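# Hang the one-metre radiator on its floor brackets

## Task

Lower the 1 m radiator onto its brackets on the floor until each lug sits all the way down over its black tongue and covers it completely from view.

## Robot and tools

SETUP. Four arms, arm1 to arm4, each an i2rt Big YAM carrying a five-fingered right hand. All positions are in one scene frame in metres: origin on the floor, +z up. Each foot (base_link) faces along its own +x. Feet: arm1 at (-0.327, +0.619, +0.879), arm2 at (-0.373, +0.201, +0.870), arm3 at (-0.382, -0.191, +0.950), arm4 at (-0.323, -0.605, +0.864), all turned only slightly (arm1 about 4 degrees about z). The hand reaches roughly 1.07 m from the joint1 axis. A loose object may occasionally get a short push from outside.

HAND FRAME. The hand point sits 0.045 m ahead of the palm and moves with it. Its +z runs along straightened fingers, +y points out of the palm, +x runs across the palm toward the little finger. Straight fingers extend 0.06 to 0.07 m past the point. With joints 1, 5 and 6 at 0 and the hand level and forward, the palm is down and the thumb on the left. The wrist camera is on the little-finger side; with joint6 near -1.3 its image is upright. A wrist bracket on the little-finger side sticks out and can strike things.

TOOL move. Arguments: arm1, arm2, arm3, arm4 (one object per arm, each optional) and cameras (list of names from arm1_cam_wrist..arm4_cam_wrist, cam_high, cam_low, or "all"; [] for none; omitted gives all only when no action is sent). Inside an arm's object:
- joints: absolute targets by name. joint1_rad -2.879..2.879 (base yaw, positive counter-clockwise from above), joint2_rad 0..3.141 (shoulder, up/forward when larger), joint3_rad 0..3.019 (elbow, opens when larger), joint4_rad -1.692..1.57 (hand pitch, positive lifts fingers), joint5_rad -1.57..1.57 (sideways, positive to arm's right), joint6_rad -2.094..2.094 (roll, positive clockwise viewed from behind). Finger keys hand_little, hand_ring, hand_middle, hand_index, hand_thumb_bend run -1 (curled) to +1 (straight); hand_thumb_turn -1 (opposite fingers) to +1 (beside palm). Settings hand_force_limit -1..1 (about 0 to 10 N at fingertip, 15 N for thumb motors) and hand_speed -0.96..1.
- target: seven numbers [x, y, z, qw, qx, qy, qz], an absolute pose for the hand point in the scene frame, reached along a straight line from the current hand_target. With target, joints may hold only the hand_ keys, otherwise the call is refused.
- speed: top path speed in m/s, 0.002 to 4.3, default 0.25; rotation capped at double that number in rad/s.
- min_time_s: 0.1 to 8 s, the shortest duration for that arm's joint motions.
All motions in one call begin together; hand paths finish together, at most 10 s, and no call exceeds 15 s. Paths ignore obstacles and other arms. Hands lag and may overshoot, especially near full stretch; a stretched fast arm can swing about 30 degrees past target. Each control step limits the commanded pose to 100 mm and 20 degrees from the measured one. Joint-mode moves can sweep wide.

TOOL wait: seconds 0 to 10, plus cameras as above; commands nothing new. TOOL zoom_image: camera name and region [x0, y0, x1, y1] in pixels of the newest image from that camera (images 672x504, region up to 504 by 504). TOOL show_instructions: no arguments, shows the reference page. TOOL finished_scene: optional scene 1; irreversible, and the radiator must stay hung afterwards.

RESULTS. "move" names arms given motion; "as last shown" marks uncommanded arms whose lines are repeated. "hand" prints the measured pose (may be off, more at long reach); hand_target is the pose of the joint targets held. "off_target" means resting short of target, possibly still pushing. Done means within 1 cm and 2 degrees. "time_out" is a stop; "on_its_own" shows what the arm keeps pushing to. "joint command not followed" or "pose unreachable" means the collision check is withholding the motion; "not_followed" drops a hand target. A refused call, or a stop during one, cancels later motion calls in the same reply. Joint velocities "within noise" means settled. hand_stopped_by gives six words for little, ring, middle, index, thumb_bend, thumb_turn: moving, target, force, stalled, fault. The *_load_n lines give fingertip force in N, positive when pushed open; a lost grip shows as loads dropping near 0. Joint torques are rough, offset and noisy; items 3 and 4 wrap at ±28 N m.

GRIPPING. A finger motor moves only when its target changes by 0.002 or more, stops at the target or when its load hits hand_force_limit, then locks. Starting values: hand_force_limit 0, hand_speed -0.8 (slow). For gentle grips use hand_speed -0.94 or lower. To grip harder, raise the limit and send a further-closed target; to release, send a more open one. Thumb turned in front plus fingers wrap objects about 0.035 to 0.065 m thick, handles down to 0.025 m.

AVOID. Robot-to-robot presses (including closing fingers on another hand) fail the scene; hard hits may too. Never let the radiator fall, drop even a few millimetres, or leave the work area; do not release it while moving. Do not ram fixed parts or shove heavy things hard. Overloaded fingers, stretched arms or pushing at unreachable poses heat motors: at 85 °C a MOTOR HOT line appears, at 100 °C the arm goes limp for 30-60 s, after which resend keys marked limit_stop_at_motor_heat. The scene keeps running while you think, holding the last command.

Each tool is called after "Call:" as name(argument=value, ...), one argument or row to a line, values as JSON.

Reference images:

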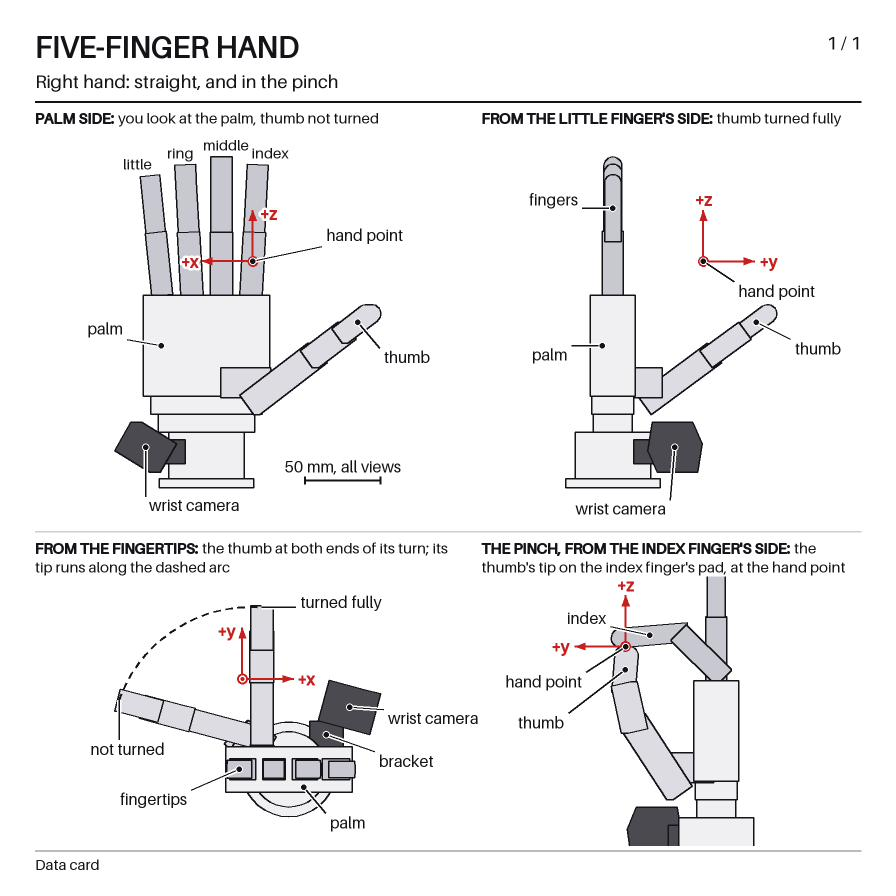

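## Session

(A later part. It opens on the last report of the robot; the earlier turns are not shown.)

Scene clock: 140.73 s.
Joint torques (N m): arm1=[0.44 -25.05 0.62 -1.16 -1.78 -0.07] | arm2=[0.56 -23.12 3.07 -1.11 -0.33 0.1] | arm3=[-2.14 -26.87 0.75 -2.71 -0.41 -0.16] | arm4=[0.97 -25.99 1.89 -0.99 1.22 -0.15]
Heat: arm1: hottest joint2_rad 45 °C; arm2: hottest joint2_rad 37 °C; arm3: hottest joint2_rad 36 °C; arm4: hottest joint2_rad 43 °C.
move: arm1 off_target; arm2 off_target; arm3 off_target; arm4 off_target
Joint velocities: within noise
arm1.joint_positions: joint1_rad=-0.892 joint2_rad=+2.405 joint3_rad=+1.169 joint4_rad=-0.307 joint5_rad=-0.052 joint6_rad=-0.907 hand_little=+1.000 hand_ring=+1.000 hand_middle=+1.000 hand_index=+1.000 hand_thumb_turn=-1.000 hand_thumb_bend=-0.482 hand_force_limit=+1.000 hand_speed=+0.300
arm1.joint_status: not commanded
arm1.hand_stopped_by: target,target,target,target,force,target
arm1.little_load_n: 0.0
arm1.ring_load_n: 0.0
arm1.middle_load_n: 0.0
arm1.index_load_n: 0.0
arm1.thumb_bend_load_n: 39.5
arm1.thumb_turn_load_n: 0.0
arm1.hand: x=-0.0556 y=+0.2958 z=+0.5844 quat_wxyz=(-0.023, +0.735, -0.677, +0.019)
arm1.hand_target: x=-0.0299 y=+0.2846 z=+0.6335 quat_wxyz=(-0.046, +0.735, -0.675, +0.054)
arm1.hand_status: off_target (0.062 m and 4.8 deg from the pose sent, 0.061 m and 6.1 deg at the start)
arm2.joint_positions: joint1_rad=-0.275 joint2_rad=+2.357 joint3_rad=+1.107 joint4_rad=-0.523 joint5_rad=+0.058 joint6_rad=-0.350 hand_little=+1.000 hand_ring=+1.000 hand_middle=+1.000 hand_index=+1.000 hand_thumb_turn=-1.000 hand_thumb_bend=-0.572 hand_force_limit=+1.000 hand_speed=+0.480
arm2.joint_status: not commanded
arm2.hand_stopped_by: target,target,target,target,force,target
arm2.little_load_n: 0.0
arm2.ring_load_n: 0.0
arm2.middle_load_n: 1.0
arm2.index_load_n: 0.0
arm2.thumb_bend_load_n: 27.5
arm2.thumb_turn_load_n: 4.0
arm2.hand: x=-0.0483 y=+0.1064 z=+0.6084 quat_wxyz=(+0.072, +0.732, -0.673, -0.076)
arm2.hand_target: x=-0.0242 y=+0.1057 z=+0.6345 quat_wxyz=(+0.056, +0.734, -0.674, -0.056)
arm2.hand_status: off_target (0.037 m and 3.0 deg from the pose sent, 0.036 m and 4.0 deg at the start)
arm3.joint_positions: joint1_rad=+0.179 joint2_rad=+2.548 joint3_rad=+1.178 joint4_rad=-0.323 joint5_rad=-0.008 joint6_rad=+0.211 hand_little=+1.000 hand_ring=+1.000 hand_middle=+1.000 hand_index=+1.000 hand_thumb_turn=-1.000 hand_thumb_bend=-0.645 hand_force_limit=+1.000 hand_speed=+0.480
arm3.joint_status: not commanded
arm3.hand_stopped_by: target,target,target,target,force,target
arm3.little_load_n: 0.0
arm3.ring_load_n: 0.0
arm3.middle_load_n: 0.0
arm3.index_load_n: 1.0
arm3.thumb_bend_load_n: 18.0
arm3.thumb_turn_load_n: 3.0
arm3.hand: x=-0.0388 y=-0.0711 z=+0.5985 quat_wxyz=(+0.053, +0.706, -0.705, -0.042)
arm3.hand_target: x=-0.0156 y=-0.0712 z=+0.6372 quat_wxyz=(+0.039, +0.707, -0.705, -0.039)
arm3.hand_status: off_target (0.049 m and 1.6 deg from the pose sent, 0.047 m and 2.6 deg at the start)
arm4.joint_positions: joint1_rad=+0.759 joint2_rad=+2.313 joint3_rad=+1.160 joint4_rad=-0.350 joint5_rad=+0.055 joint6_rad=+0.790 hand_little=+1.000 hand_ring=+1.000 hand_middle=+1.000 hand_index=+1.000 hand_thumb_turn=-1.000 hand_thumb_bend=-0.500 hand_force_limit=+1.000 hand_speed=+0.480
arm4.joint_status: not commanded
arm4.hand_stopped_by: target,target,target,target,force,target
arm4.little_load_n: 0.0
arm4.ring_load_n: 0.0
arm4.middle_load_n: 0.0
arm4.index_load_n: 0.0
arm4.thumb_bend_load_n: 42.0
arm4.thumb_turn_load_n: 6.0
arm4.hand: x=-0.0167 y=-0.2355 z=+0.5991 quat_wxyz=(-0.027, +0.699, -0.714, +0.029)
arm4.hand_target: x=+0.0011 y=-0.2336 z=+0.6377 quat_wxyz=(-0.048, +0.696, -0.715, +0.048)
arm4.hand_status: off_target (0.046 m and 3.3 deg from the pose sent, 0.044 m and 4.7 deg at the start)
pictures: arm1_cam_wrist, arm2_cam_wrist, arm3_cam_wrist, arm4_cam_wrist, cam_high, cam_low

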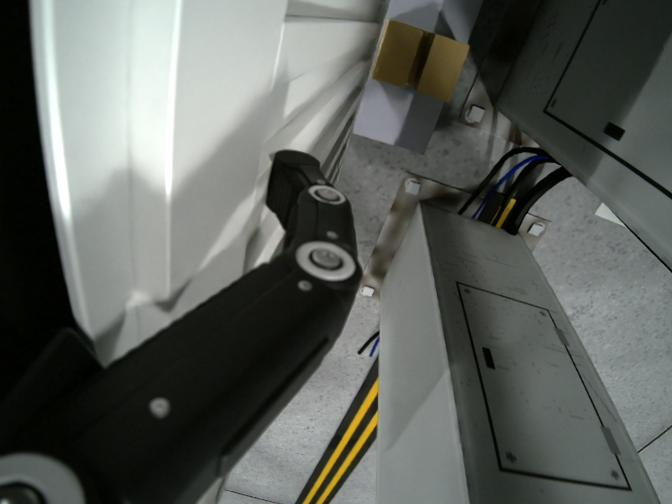

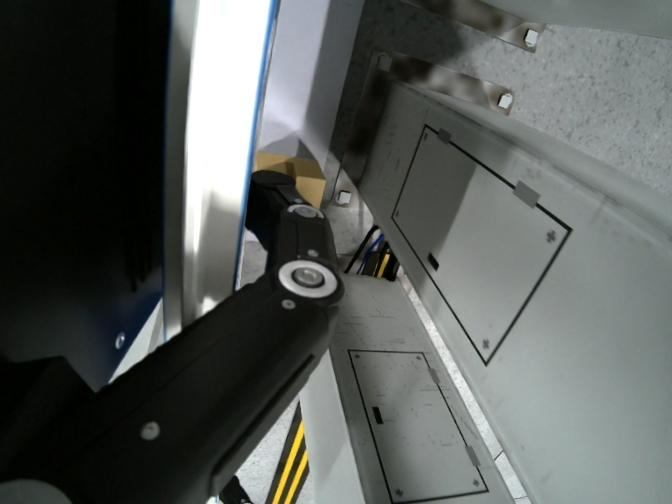

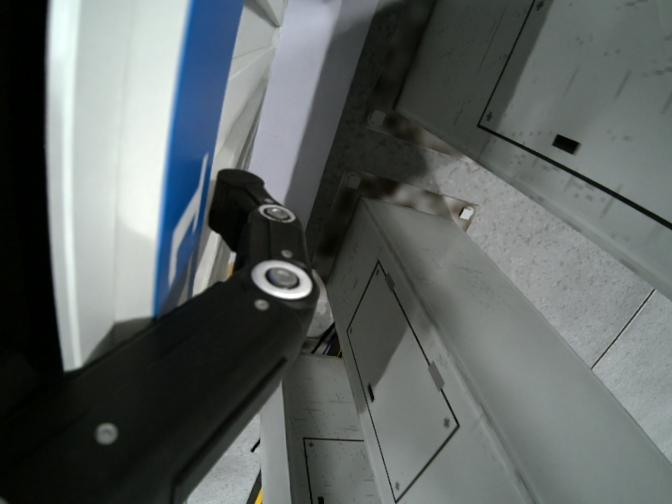

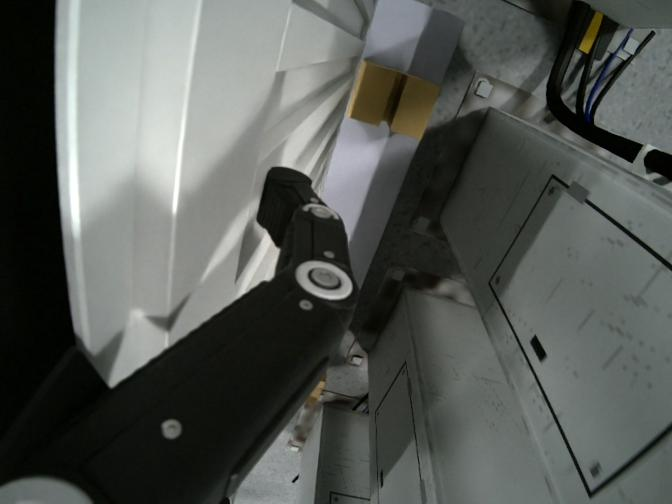

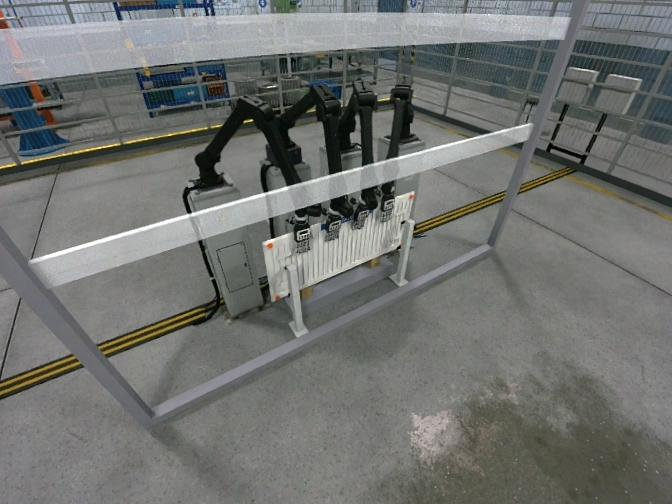

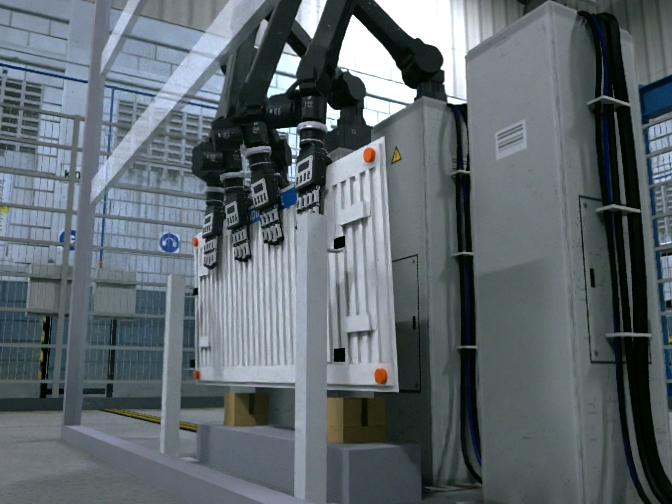

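Call:
move(
  arm1={"target": [-0.018, 0.283, 0.646, -0.060, 0.733, -0.674, 0.067], "speed": 0.03},
  arm2={"target": [-0.012, 0.1045, 0.642, 0.040, 0.735, -0.675, -0.040], "speed": 0.03},
  arm3={"target": [-0.003, -0.0722, 0.648, 0.023, 0.708, -0.705, -0.023], "speed": 0.03},
  arm4={"target": [0.013, -0.2345, 0.648, -0.061, 0.695, -0.714, 0.061], "speed": 0.03},
  cameras=["all"],
)

Call:
zoom_image(
  camera="cam_low",
  region=[150, 170, 450, 470],
)

Call:
zoom_image(
  camera="cam_low",
  region=[310, 190, 400, 280],
)

Call:
zoom_image(
  camera="cam_low",
  region=[310, 290, 400, 380],
)

Call:
zoom_image(
  camera="cam_low",
  region=[160, 240, 260, 380],
)

Call:
zoom_image(
  camera="cam_high",
  region=[255, 220, 325, 300],
)

Call:
zoom_image(
  camera="cam_high",
  region=[370, 180, 440, 260],
)

Scene clock: 142.77 s.
Joint torques (N m): arm1=[0.91 -25.93 0.58 -1.1 -2.02 0] | arm2=[0.56 -24.35 3.14 -1.28 -0.52 0.06] | arm3=[-2.37 -28.92 0.17 -2.52 -0.17 -0.19] | arm4=[0.21 -26.23 1.65 -1.03 1.53 -0.23]
Heat: arm1: hottest joint2_rad 46 °C; arm2: hottest joint2_rad 37 °C; arm3: hottest joint2_rad 36 °C; arm4: hottest joint2_rad 44 °C.
move: arm1 off_target; arm2 off_target; arm3 off_target; arm4 off_target
Joint velocities: within noise
arm1.joint_positions: joint1_rad=-0.895 joint2_rad=+2.405 joint3_rad=+1.167 joint4_rad=-0.295 joint5_rad=-0.073 joint6_rad=-0.909 hand_little=+1.000 hand_ring=+1.000 hand_middle=+1.000 hand_index=+1.000 hand_thumb_turn=-1.000 hand_thumb_bend=-0.482 hand_force_limit=+1.000 hand_speed=+0.300
arm1.joint_status: not commanded
arm1.hand_stopped_by: target,target,target,target,force,target
arm1.little_load_n: 0.0
arm1.ring_load_n: -0.5
arm1.middle_load_n: 0.0
arm1.index_load_n: 0.0
arm1.thumb_bend_load_n: 39.0
arm1.thumb_turn_load_n: 0.0
arm1.hand: x=-0.0521 y=+0.2964 z=+0.5832 quat_wxyz=(-0.033, +0.735, -0.677, +0.025)
arm1.hand_target: x=-0.0205 y=+0.2838 z=+0.6391 quat_wxyz=(-0.059, +0.734, -0.673, +0.066)
arm1.hand_status: off_target (0.073 m and 5.7 deg from the pose sent, 0.073 m and 6.9 deg at the start)
arm2.joint_positions: joint1_rad=-0.277 joint2_rad=+2.351 joint3_rad=+1.096 joint4_rad=-0.492 joint5_rad=+0.049 joint6_rad=-0.350 hand_little=+1.000 hand_ring=+1.000 hand_middle=+1.000 hand_index=+1.000 hand_thumb_turn=-1.000 hand_thumb_bend=-0.572 hand_force_limit=+1.000 hand_speed=+0.480
arm2.joint_status: not commanded
arm2.hand_stopped_by: target,target,target,target,force,target
arm2.little_load_n: 0.0
arm2.ring_load_n: 0.0
arm2.middle_load_n: 1.0
arm2.index_load_n: 0.0
arm2.thumb_bend_load_n: 27.0
arm2.thumb_turn_load_n: 3.0
arm2.hand: x=-0.0448 y=+0.1065 z=+0.6068 quat_wxyz=(+0.062, +0.731, -0.676, -0.067)
arm2.hand_target: x=-0.0137 y=+0.1047 z=+0.6398 quat_wxyz=(+0.040, +0.736, -0.675, -0.040)
arm2.hand_status: off_target (0.048 m and 4.0 deg from the pose sent, 0.049 m and 5.6 deg at the start)
arm3.joint_positions: joint1_rad=+0.179 joint2_rad=+2.546 joint3_rad=+1.168 joint4_rad=-0.289 joint5_rad=-0.004 joint6_rad=+0.212 hand_little=+1.000 hand_ring=+1.000 hand_middle=+1.000 hand_index=+1.000 hand_thumb_turn=-1.000 hand_thumb_bend=-0.645 hand_force_limit=+1.000 hand_speed=+0.480
arm3.joint_status: not commanded
arm3.hand_stopped_by: target,target,target,target,force,target
arm3.little_load_n: 0.0
arm3.ring_load_n: 0.0
arm3.middle_load_n: 0.0
arm3.index_load_n: 1.0
arm3.thumb_bend_load_n: 18.0
arm3.thumb_turn_load_n: 2.5
arm3.hand: x=-0.0352 y=-0.0710 z=+0.5963 quat_wxyz=(+0.043, +0.706, -0.706, -0.033)
arm3.hand_target: x=-0.0051 y=-0.0722 z=+0.6423 quat_wxyz=(+0.023, +0.708, -0.705, -0.022)
arm3.hand_status: off_target (0.061 m and 2.6 deg from the pose sent, 0.061 m and 4.0 deg at the start)
arm4.joint_positions: joint1_rad=+0.759 joint2_rad=+2.313 joint3_rad=+1.158 joint4_rad=-0.336 joint5_rad=+0.073 joint6_rad=+0.791 hand_little=+1.000 hand_ring=+1.000 hand_middle=+1.000 hand_index=+1.000 hand_thumb_turn=-1.000 hand_thumb_bend=-0.500 hand_force_limit=+1.000 hand_speed=+0.480
arm4.joint_status: not commanded
arm4.hand_stopped_by: target,target,target,target,force,target
arm4.little_load_n: 0.0
arm4.ring_load_n: 0.0
arm4.middle_load_n: 0.0
arm4.index_load_n: 0.0
arm4.thumb_bend_load_n: 40.0
arm4.thumb_turn_load_n: 6.0
arm4.hand: x=-0.0128 y=-0.2361 z=+0.5977 quat_wxyz=(-0.032, +0.698, -0.714, +0.038)
arm4.hand_target: x=+0.0118 y=-0.2343 z=+0.6435 quat_wxyz=(-0.061, +0.694, -0.714, +0.061)
arm4.hand_status: off_target (0.057 m and 4.2 deg from the pose sent, 0.057 m and 5.4 deg at the start)
pictures: arm1_cam_wrist, arm2_cam_wrist, arm3_cam_wrist, arm4_cam_wrist, cam_high, cam_low

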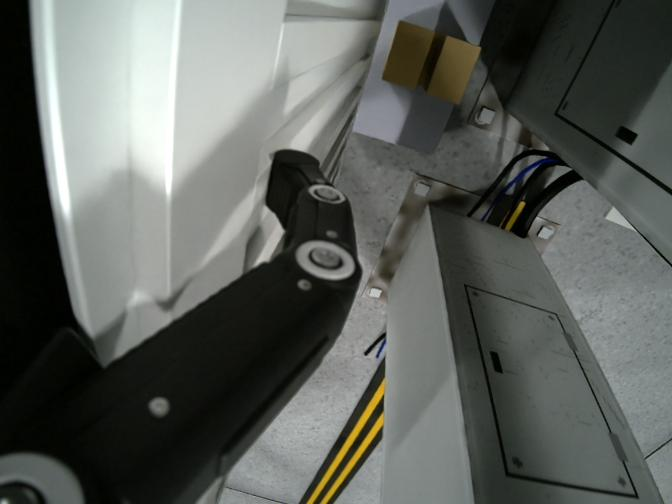

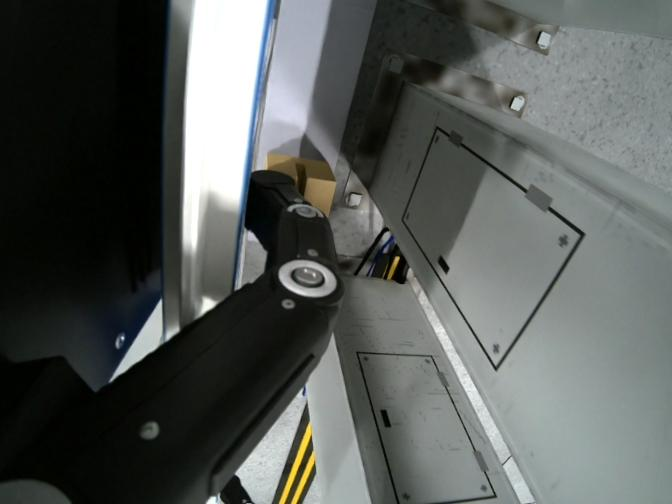

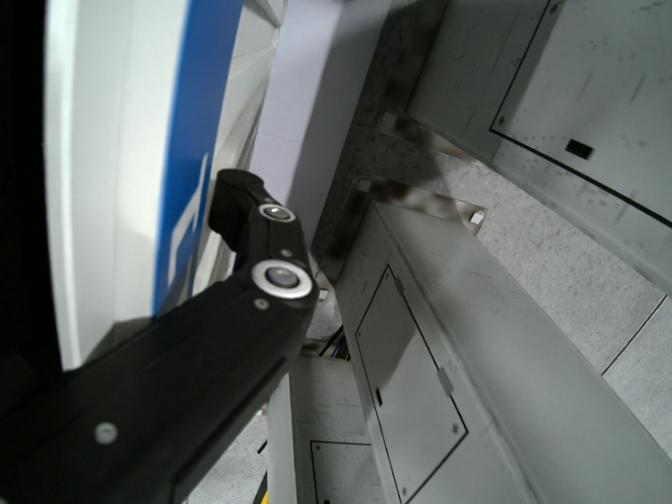

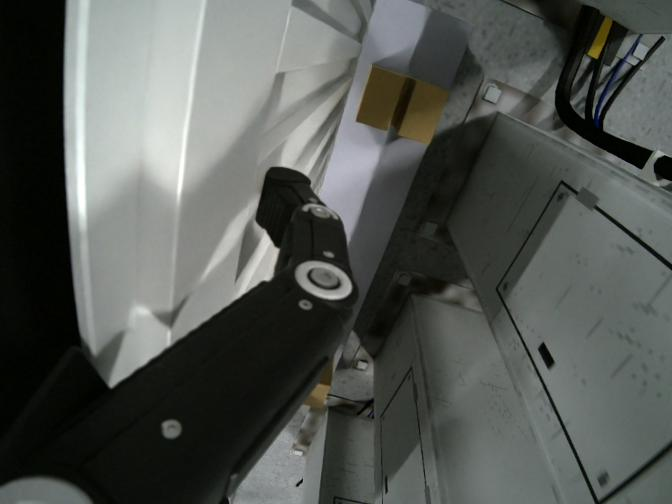

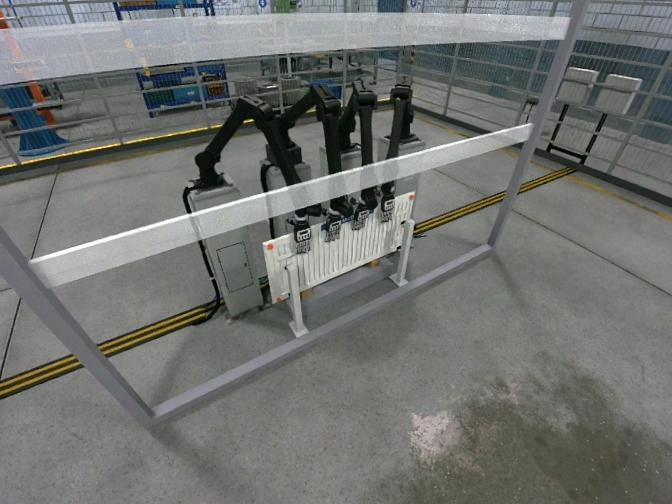

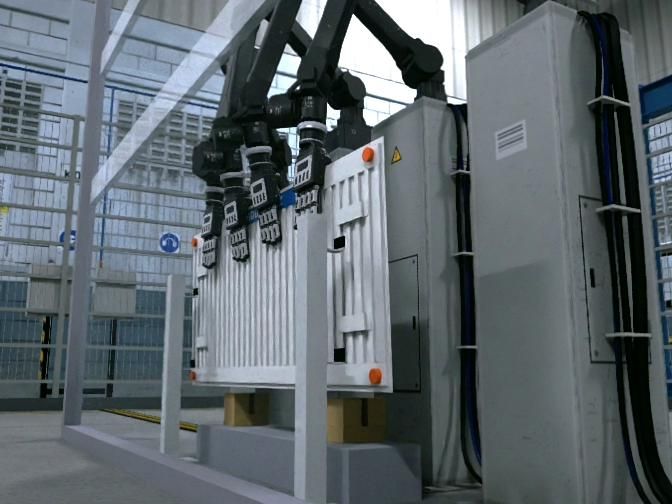

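Scaled by 1.680 from the camera's image (finer frame: 960x720).

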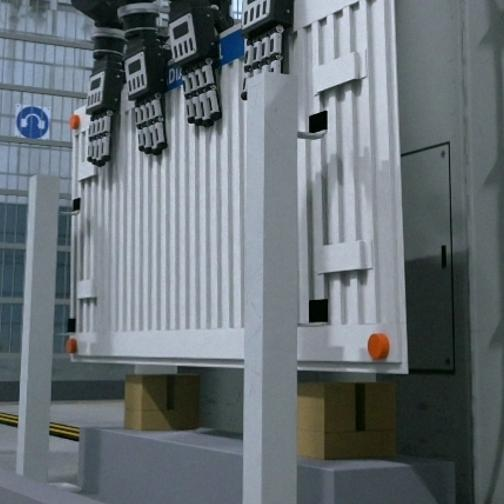

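Scaled by 5.600 from the camera's image (finer frame: 960x720).

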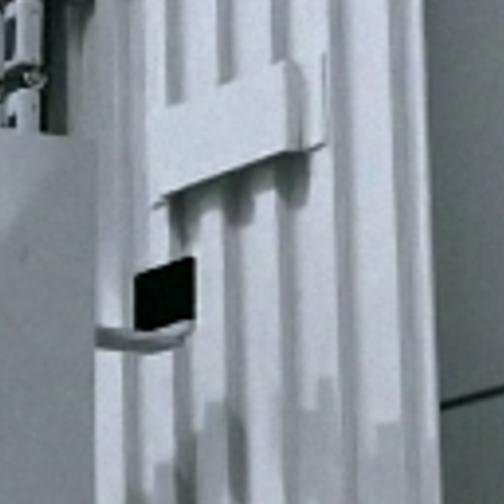

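Scaled by 5.600 from the camera's image (finer frame: 960x720).

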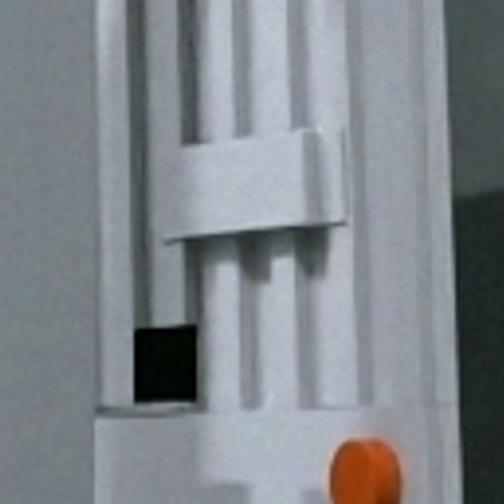

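Scaled by 3.600 from the camera's image (finer frame: 960x720).

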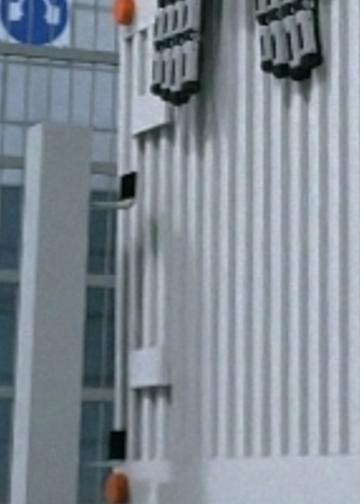

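Scaled by 6.300 from the camera's image (finer frame: 960x720).

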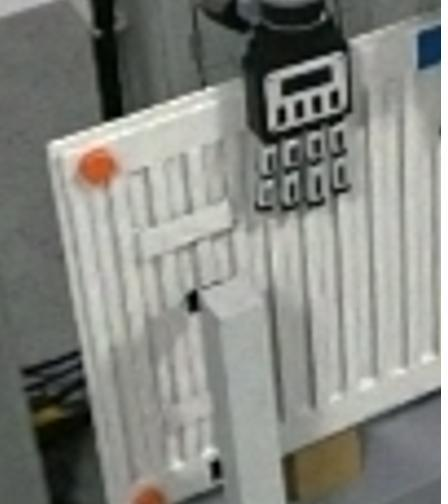

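Scaled by 6.300 from the camera's image (finer frame: 960x720).

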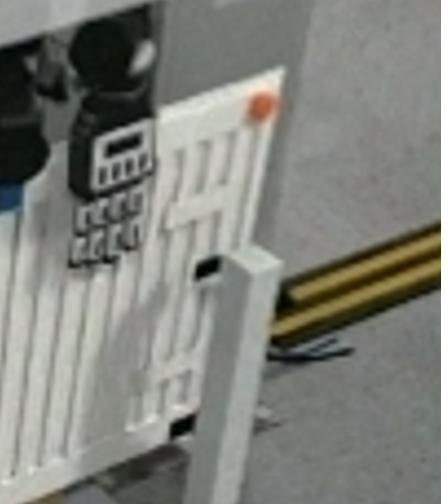

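Call:
move(
  arm1={"target": [0.008, 0.277, 0.648, -0.060, 0.733, -0.674, 0.067], "speed": 0.03},
  arm2={"target": [0.012, 0.0985, 0.644, 0.040, 0.735, -0.675, -0.040], "speed": 0.03},
  arm3={"target": [0.021, -0.0782, 0.649, 0.023, 0.708, -0.705, -0.023], "speed": 0.03},
  arm4={"target": [0.037, -0.2405, 0.649, -0.061, 0.695, -0.714, 0.061], "speed": 0.03},
  cameras=["all"],
)

Call:
zoom_image(
  camera="cam_low",
  region=[310, 190, 400, 280],
)

Call:
zoom_image(
  camera="cam_low",
  region=[310, 290, 400, 380],
)

Call:
zoom_image(
  camera="cam_low",
  region=[160, 240, 260, 380],
)

Call:
zoom_image(
  camera="cam_high",
  region=[255, 220, 325, 300],
)

Call:
zoom_image(
  camera="cam_high",
  region=[370, 180, 440, 260],
)

Scene clock: 147.10 s.
Joint torques (N m): arm1=[2.14 -24.94 3.45 -1.58 -1.81 0.21] | arm2=[0.85 -23.3 7.28 -2.36 -0.4 0.09] | arm3=[-2.96 -27.99 3.33 -3.44 -0.12 -0.25] | arm4=[-0.79 -25.7 4 -1.39 1.34 -0.44]
Heat: arm1: hottest joint2_rad 47 °C; arm2: hottest joint2_rad 38 °C; arm3: hottest joint2_rad 37 °C; arm4: hottest joint2_rad 45 °C.
move: arm1 off_target; arm2 off_target; arm3 off_target; arm4 off_target
Joint velocities: within noise
arm1.joint_positions: joint1_rad=-0.884 joint2_rad=+2.405 joint3_rad=+1.201 joint4_rad=-0.328 joint5_rad=-0.078 joint6_rad=-0.898 hand_little=+1.000 hand_ring=+1.000 hand_middle=+1.000 hand_index=+1.000 hand_thumb_turn=-1.000 hand_thumb_bend=-0.479 hand_force_limit=+1.000 hand_speed=+0.300
arm1.joint_status: not commanded
arm1.hand_stopped_by: target,target,target,target,force,target
arm1.little_load_n: 0.0
arm1.ring_load_n: 0.0
arm1.middle_load_n: 0.5
arm1.index_load_n: 0.0
arm1.thumb_bend_load_n: 39.0
arm1.thumb_turn_load_n: 0.0
arm1.hand: x=-0.0393 y=+0.2919 z=+0.5876 quat_wxyz=(-0.036, +0.735, -0.677, +0.025)
arm1.hand_target: x=+0.0053 y=+0.2782 z=+0.6431 quat_wxyz=(-0.060, +0.734, -0.673, +0.067)
arm1.hand_status: off_target (0.078 m and 5.5 deg from the pose sent, 0.090 m and 5.7 deg at the start)
arm2.joint_positions: joint1_rad=-0.280 joint2_rad=+2.351 joint3_rad=+1.127 joint4_rad=-0.518 joint5_rad=+0.045 joint6_rad=-0.350 hand_little=+1.000 hand_ring=+1.000 hand_middle=+1.000 hand_index=+1.000 hand_thumb_turn=-1.000 hand_thumb_bend=-0.572 hand_force_limit=+1.000 hand_speed=+0.480
arm2.joint_status: not commanded
arm2.hand_stopped_by: target,target,target,target,force,target
arm2.little_load_n: 0.0
arm2.ring_load_n: 0.0
arm2.middle_load_n: 1.0
arm2.index_load_n: 0.0
arm2.thumb_bend_load_n: 25.0
arm2.thumb_turn_load_n: 2.5
arm2.hand: x=-0.0328 y=+0.1029 z=+0.6100 quat_wxyz=(+0.059, +0.731, -0.677, -0.065)
arm2.hand_target: x=+0.0098 y=+0.0989 z=+0.6432 quat_wxyz=(+0.040, +0.736, -0.675, -0.040)
arm2.hand_status: off_target (0.056 m and 3.7 deg from the pose sent, 0.068 m and 4.0 deg at the start)
arm3.joint_positions: joint1_rad=+0.164 joint2_rad=+2.545 joint3_rad=+1.199 joint4_rad=-0.322 joint5_rad=-0.003 joint6_rad=+0.195 hand_little=+1.000 hand_ring=+1.000 hand_middle=+1.000 hand_index=+1.000 hand_thumb_turn=-1.000 hand_thumb_bend=-0.645 hand_force_limit=+1.000 hand_speed=+0.480
arm3.joint_status: not commanded
arm3.hand_stopped_by: target,target,target,target,force,target
arm3.little_load_n: 0.0
arm3.ring_load_n: 0.0
arm3.middle_load_n: 0.0
arm3.index_load_n: 0.5
arm3.thumb_bend_load_n: 18.0
arm3.thumb_turn_load_n: 2.0
arm3.hand: x=-0.0226 y=-0.0751 z=+0.5990 quat_wxyz=(+0.043, +0.707, -0.705, -0.034)
arm3.hand_target: x=+0.0183 y=-0.0783 z=+0.6448 quat_wxyz=(+0.023, +0.708, -0.705, -0.022)
arm3.hand_status: off_target (0.066 m and 2.6 deg from the pose sent, 0.078 m and 2.6 deg at the start)
arm4.joint_positions: joint1_rad=+0.736 joint2_rad=+2.313 joint3_rad=+1.173 joint4_rad=-0.346 joint5_rad=+0.074 joint6_rad=+0.766 hand_little=+1.000 hand_ring=+1.000 hand_middle=+1.000 hand_index=+1.000 hand_thumb_turn=-1.000 hand_thumb_bend=-0.500 hand_force_limit=+1.000 hand_speed=+0.480
arm4.joint_status: not commanded
arm4.hand_stopped_by: target,target,target,target,force,target
arm4.little_load_n: 0.0
arm4.ring_load_n: 0.0
arm4.middle_load_n: 0.0
arm4.index_load_n: 0.0
arm4.thumb_bend_load_n: 42.0
arm4.thumb_turn_load_n: 6.5
arm4.hand: x=+0.0001 y=-0.2404 z=+0.5999 quat_wxyz=(-0.034, +0.698, -0.714, +0.040)
arm4.hand_target: x=+0.0354 y=-0.2409 z=+0.6453 quat_wxyz=(-0.061, +0.694, -0.715, +0.061)
arm4.hand_status: off_target (0.061 m and 3.9 deg from the pose sent, 0.072 m and 4.2 deg at the start)
pictures: arm1_cam_wrist, arm2_cam_wrist, arm3_cam_wrist, arm4_cam_wrist, cam_high, cam_low

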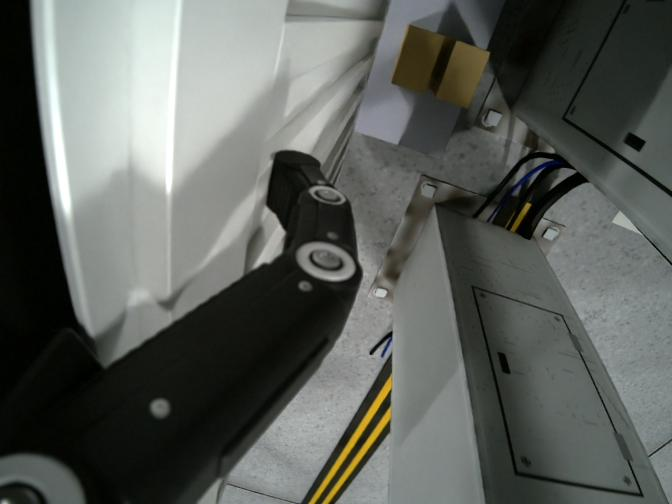

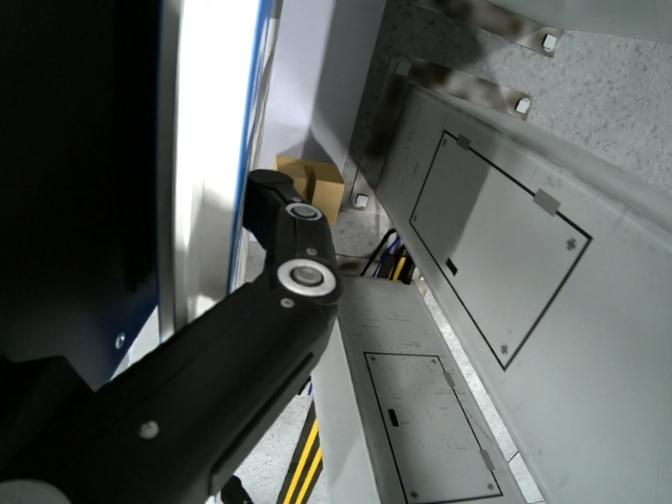

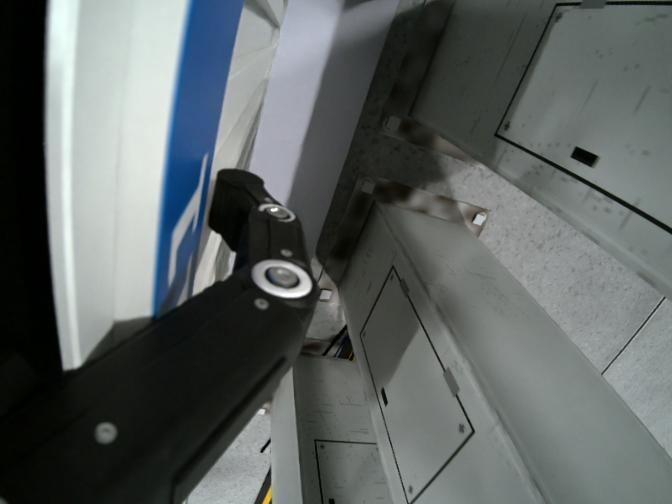

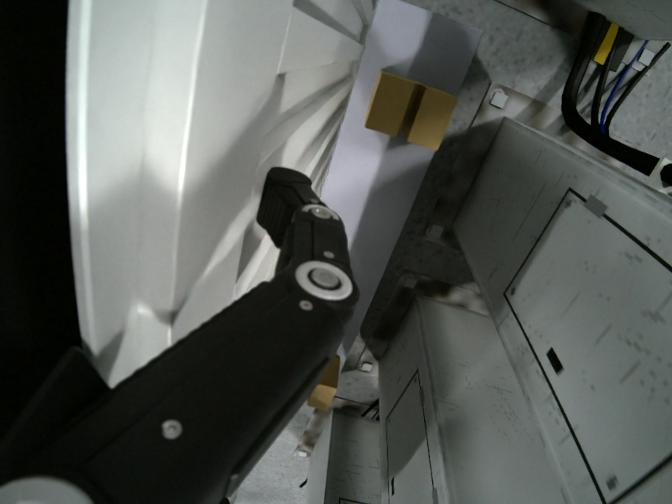

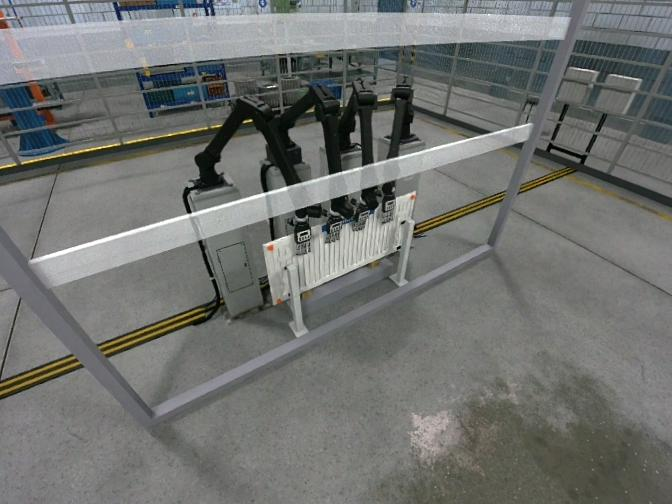

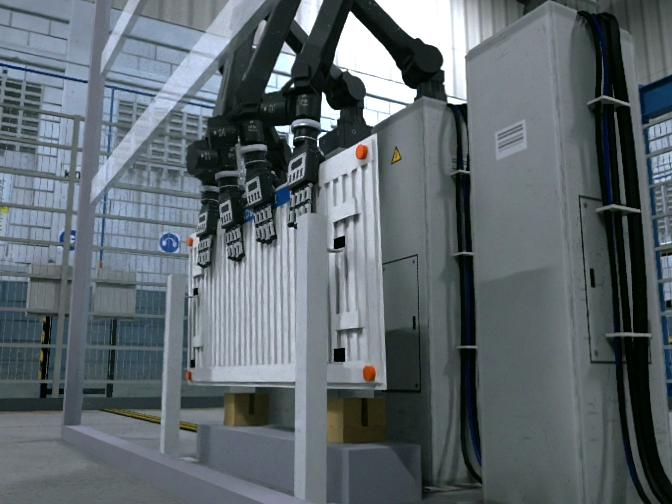

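Scaled by 5.600 from the camera's image (finer frame: 960x720).

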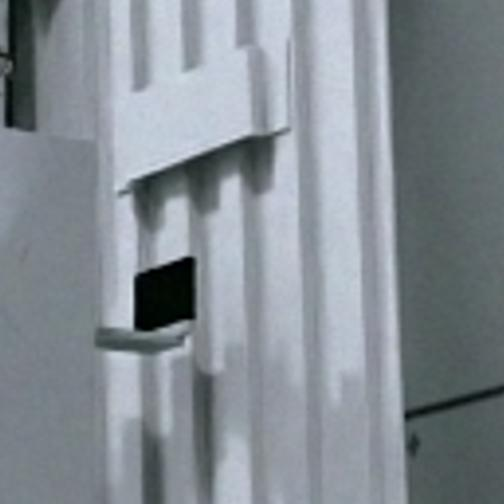

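Scaled by 5.600 from the camera's image (finer frame: 960x720).

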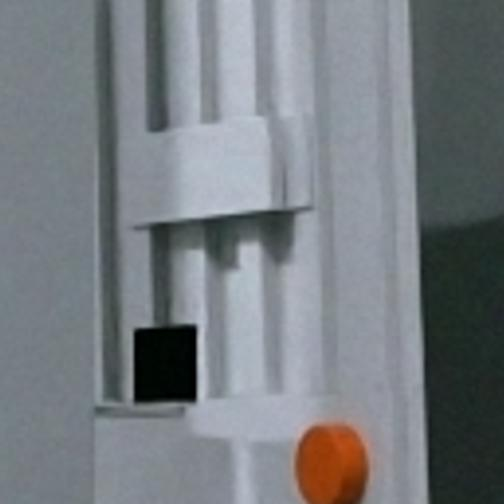

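Scaled by 3.600 from the camera's image (finer frame: 960x720).

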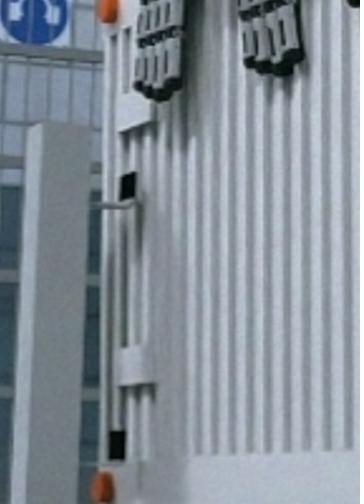

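Scaled by 6.300 from the camera's image (finer frame: 960x720).

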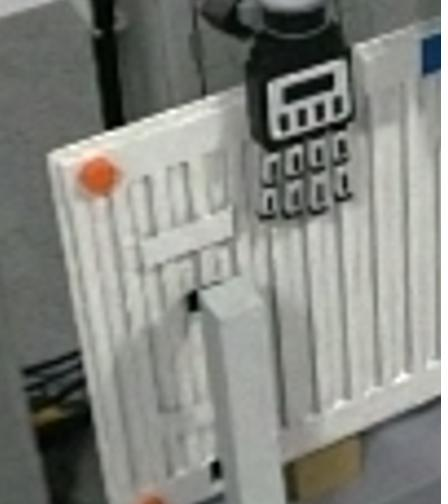

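Scaled by 6.300 from the camera's image (finer frame: 960x720).

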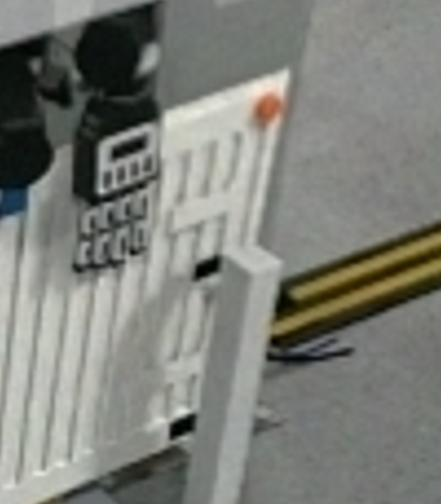

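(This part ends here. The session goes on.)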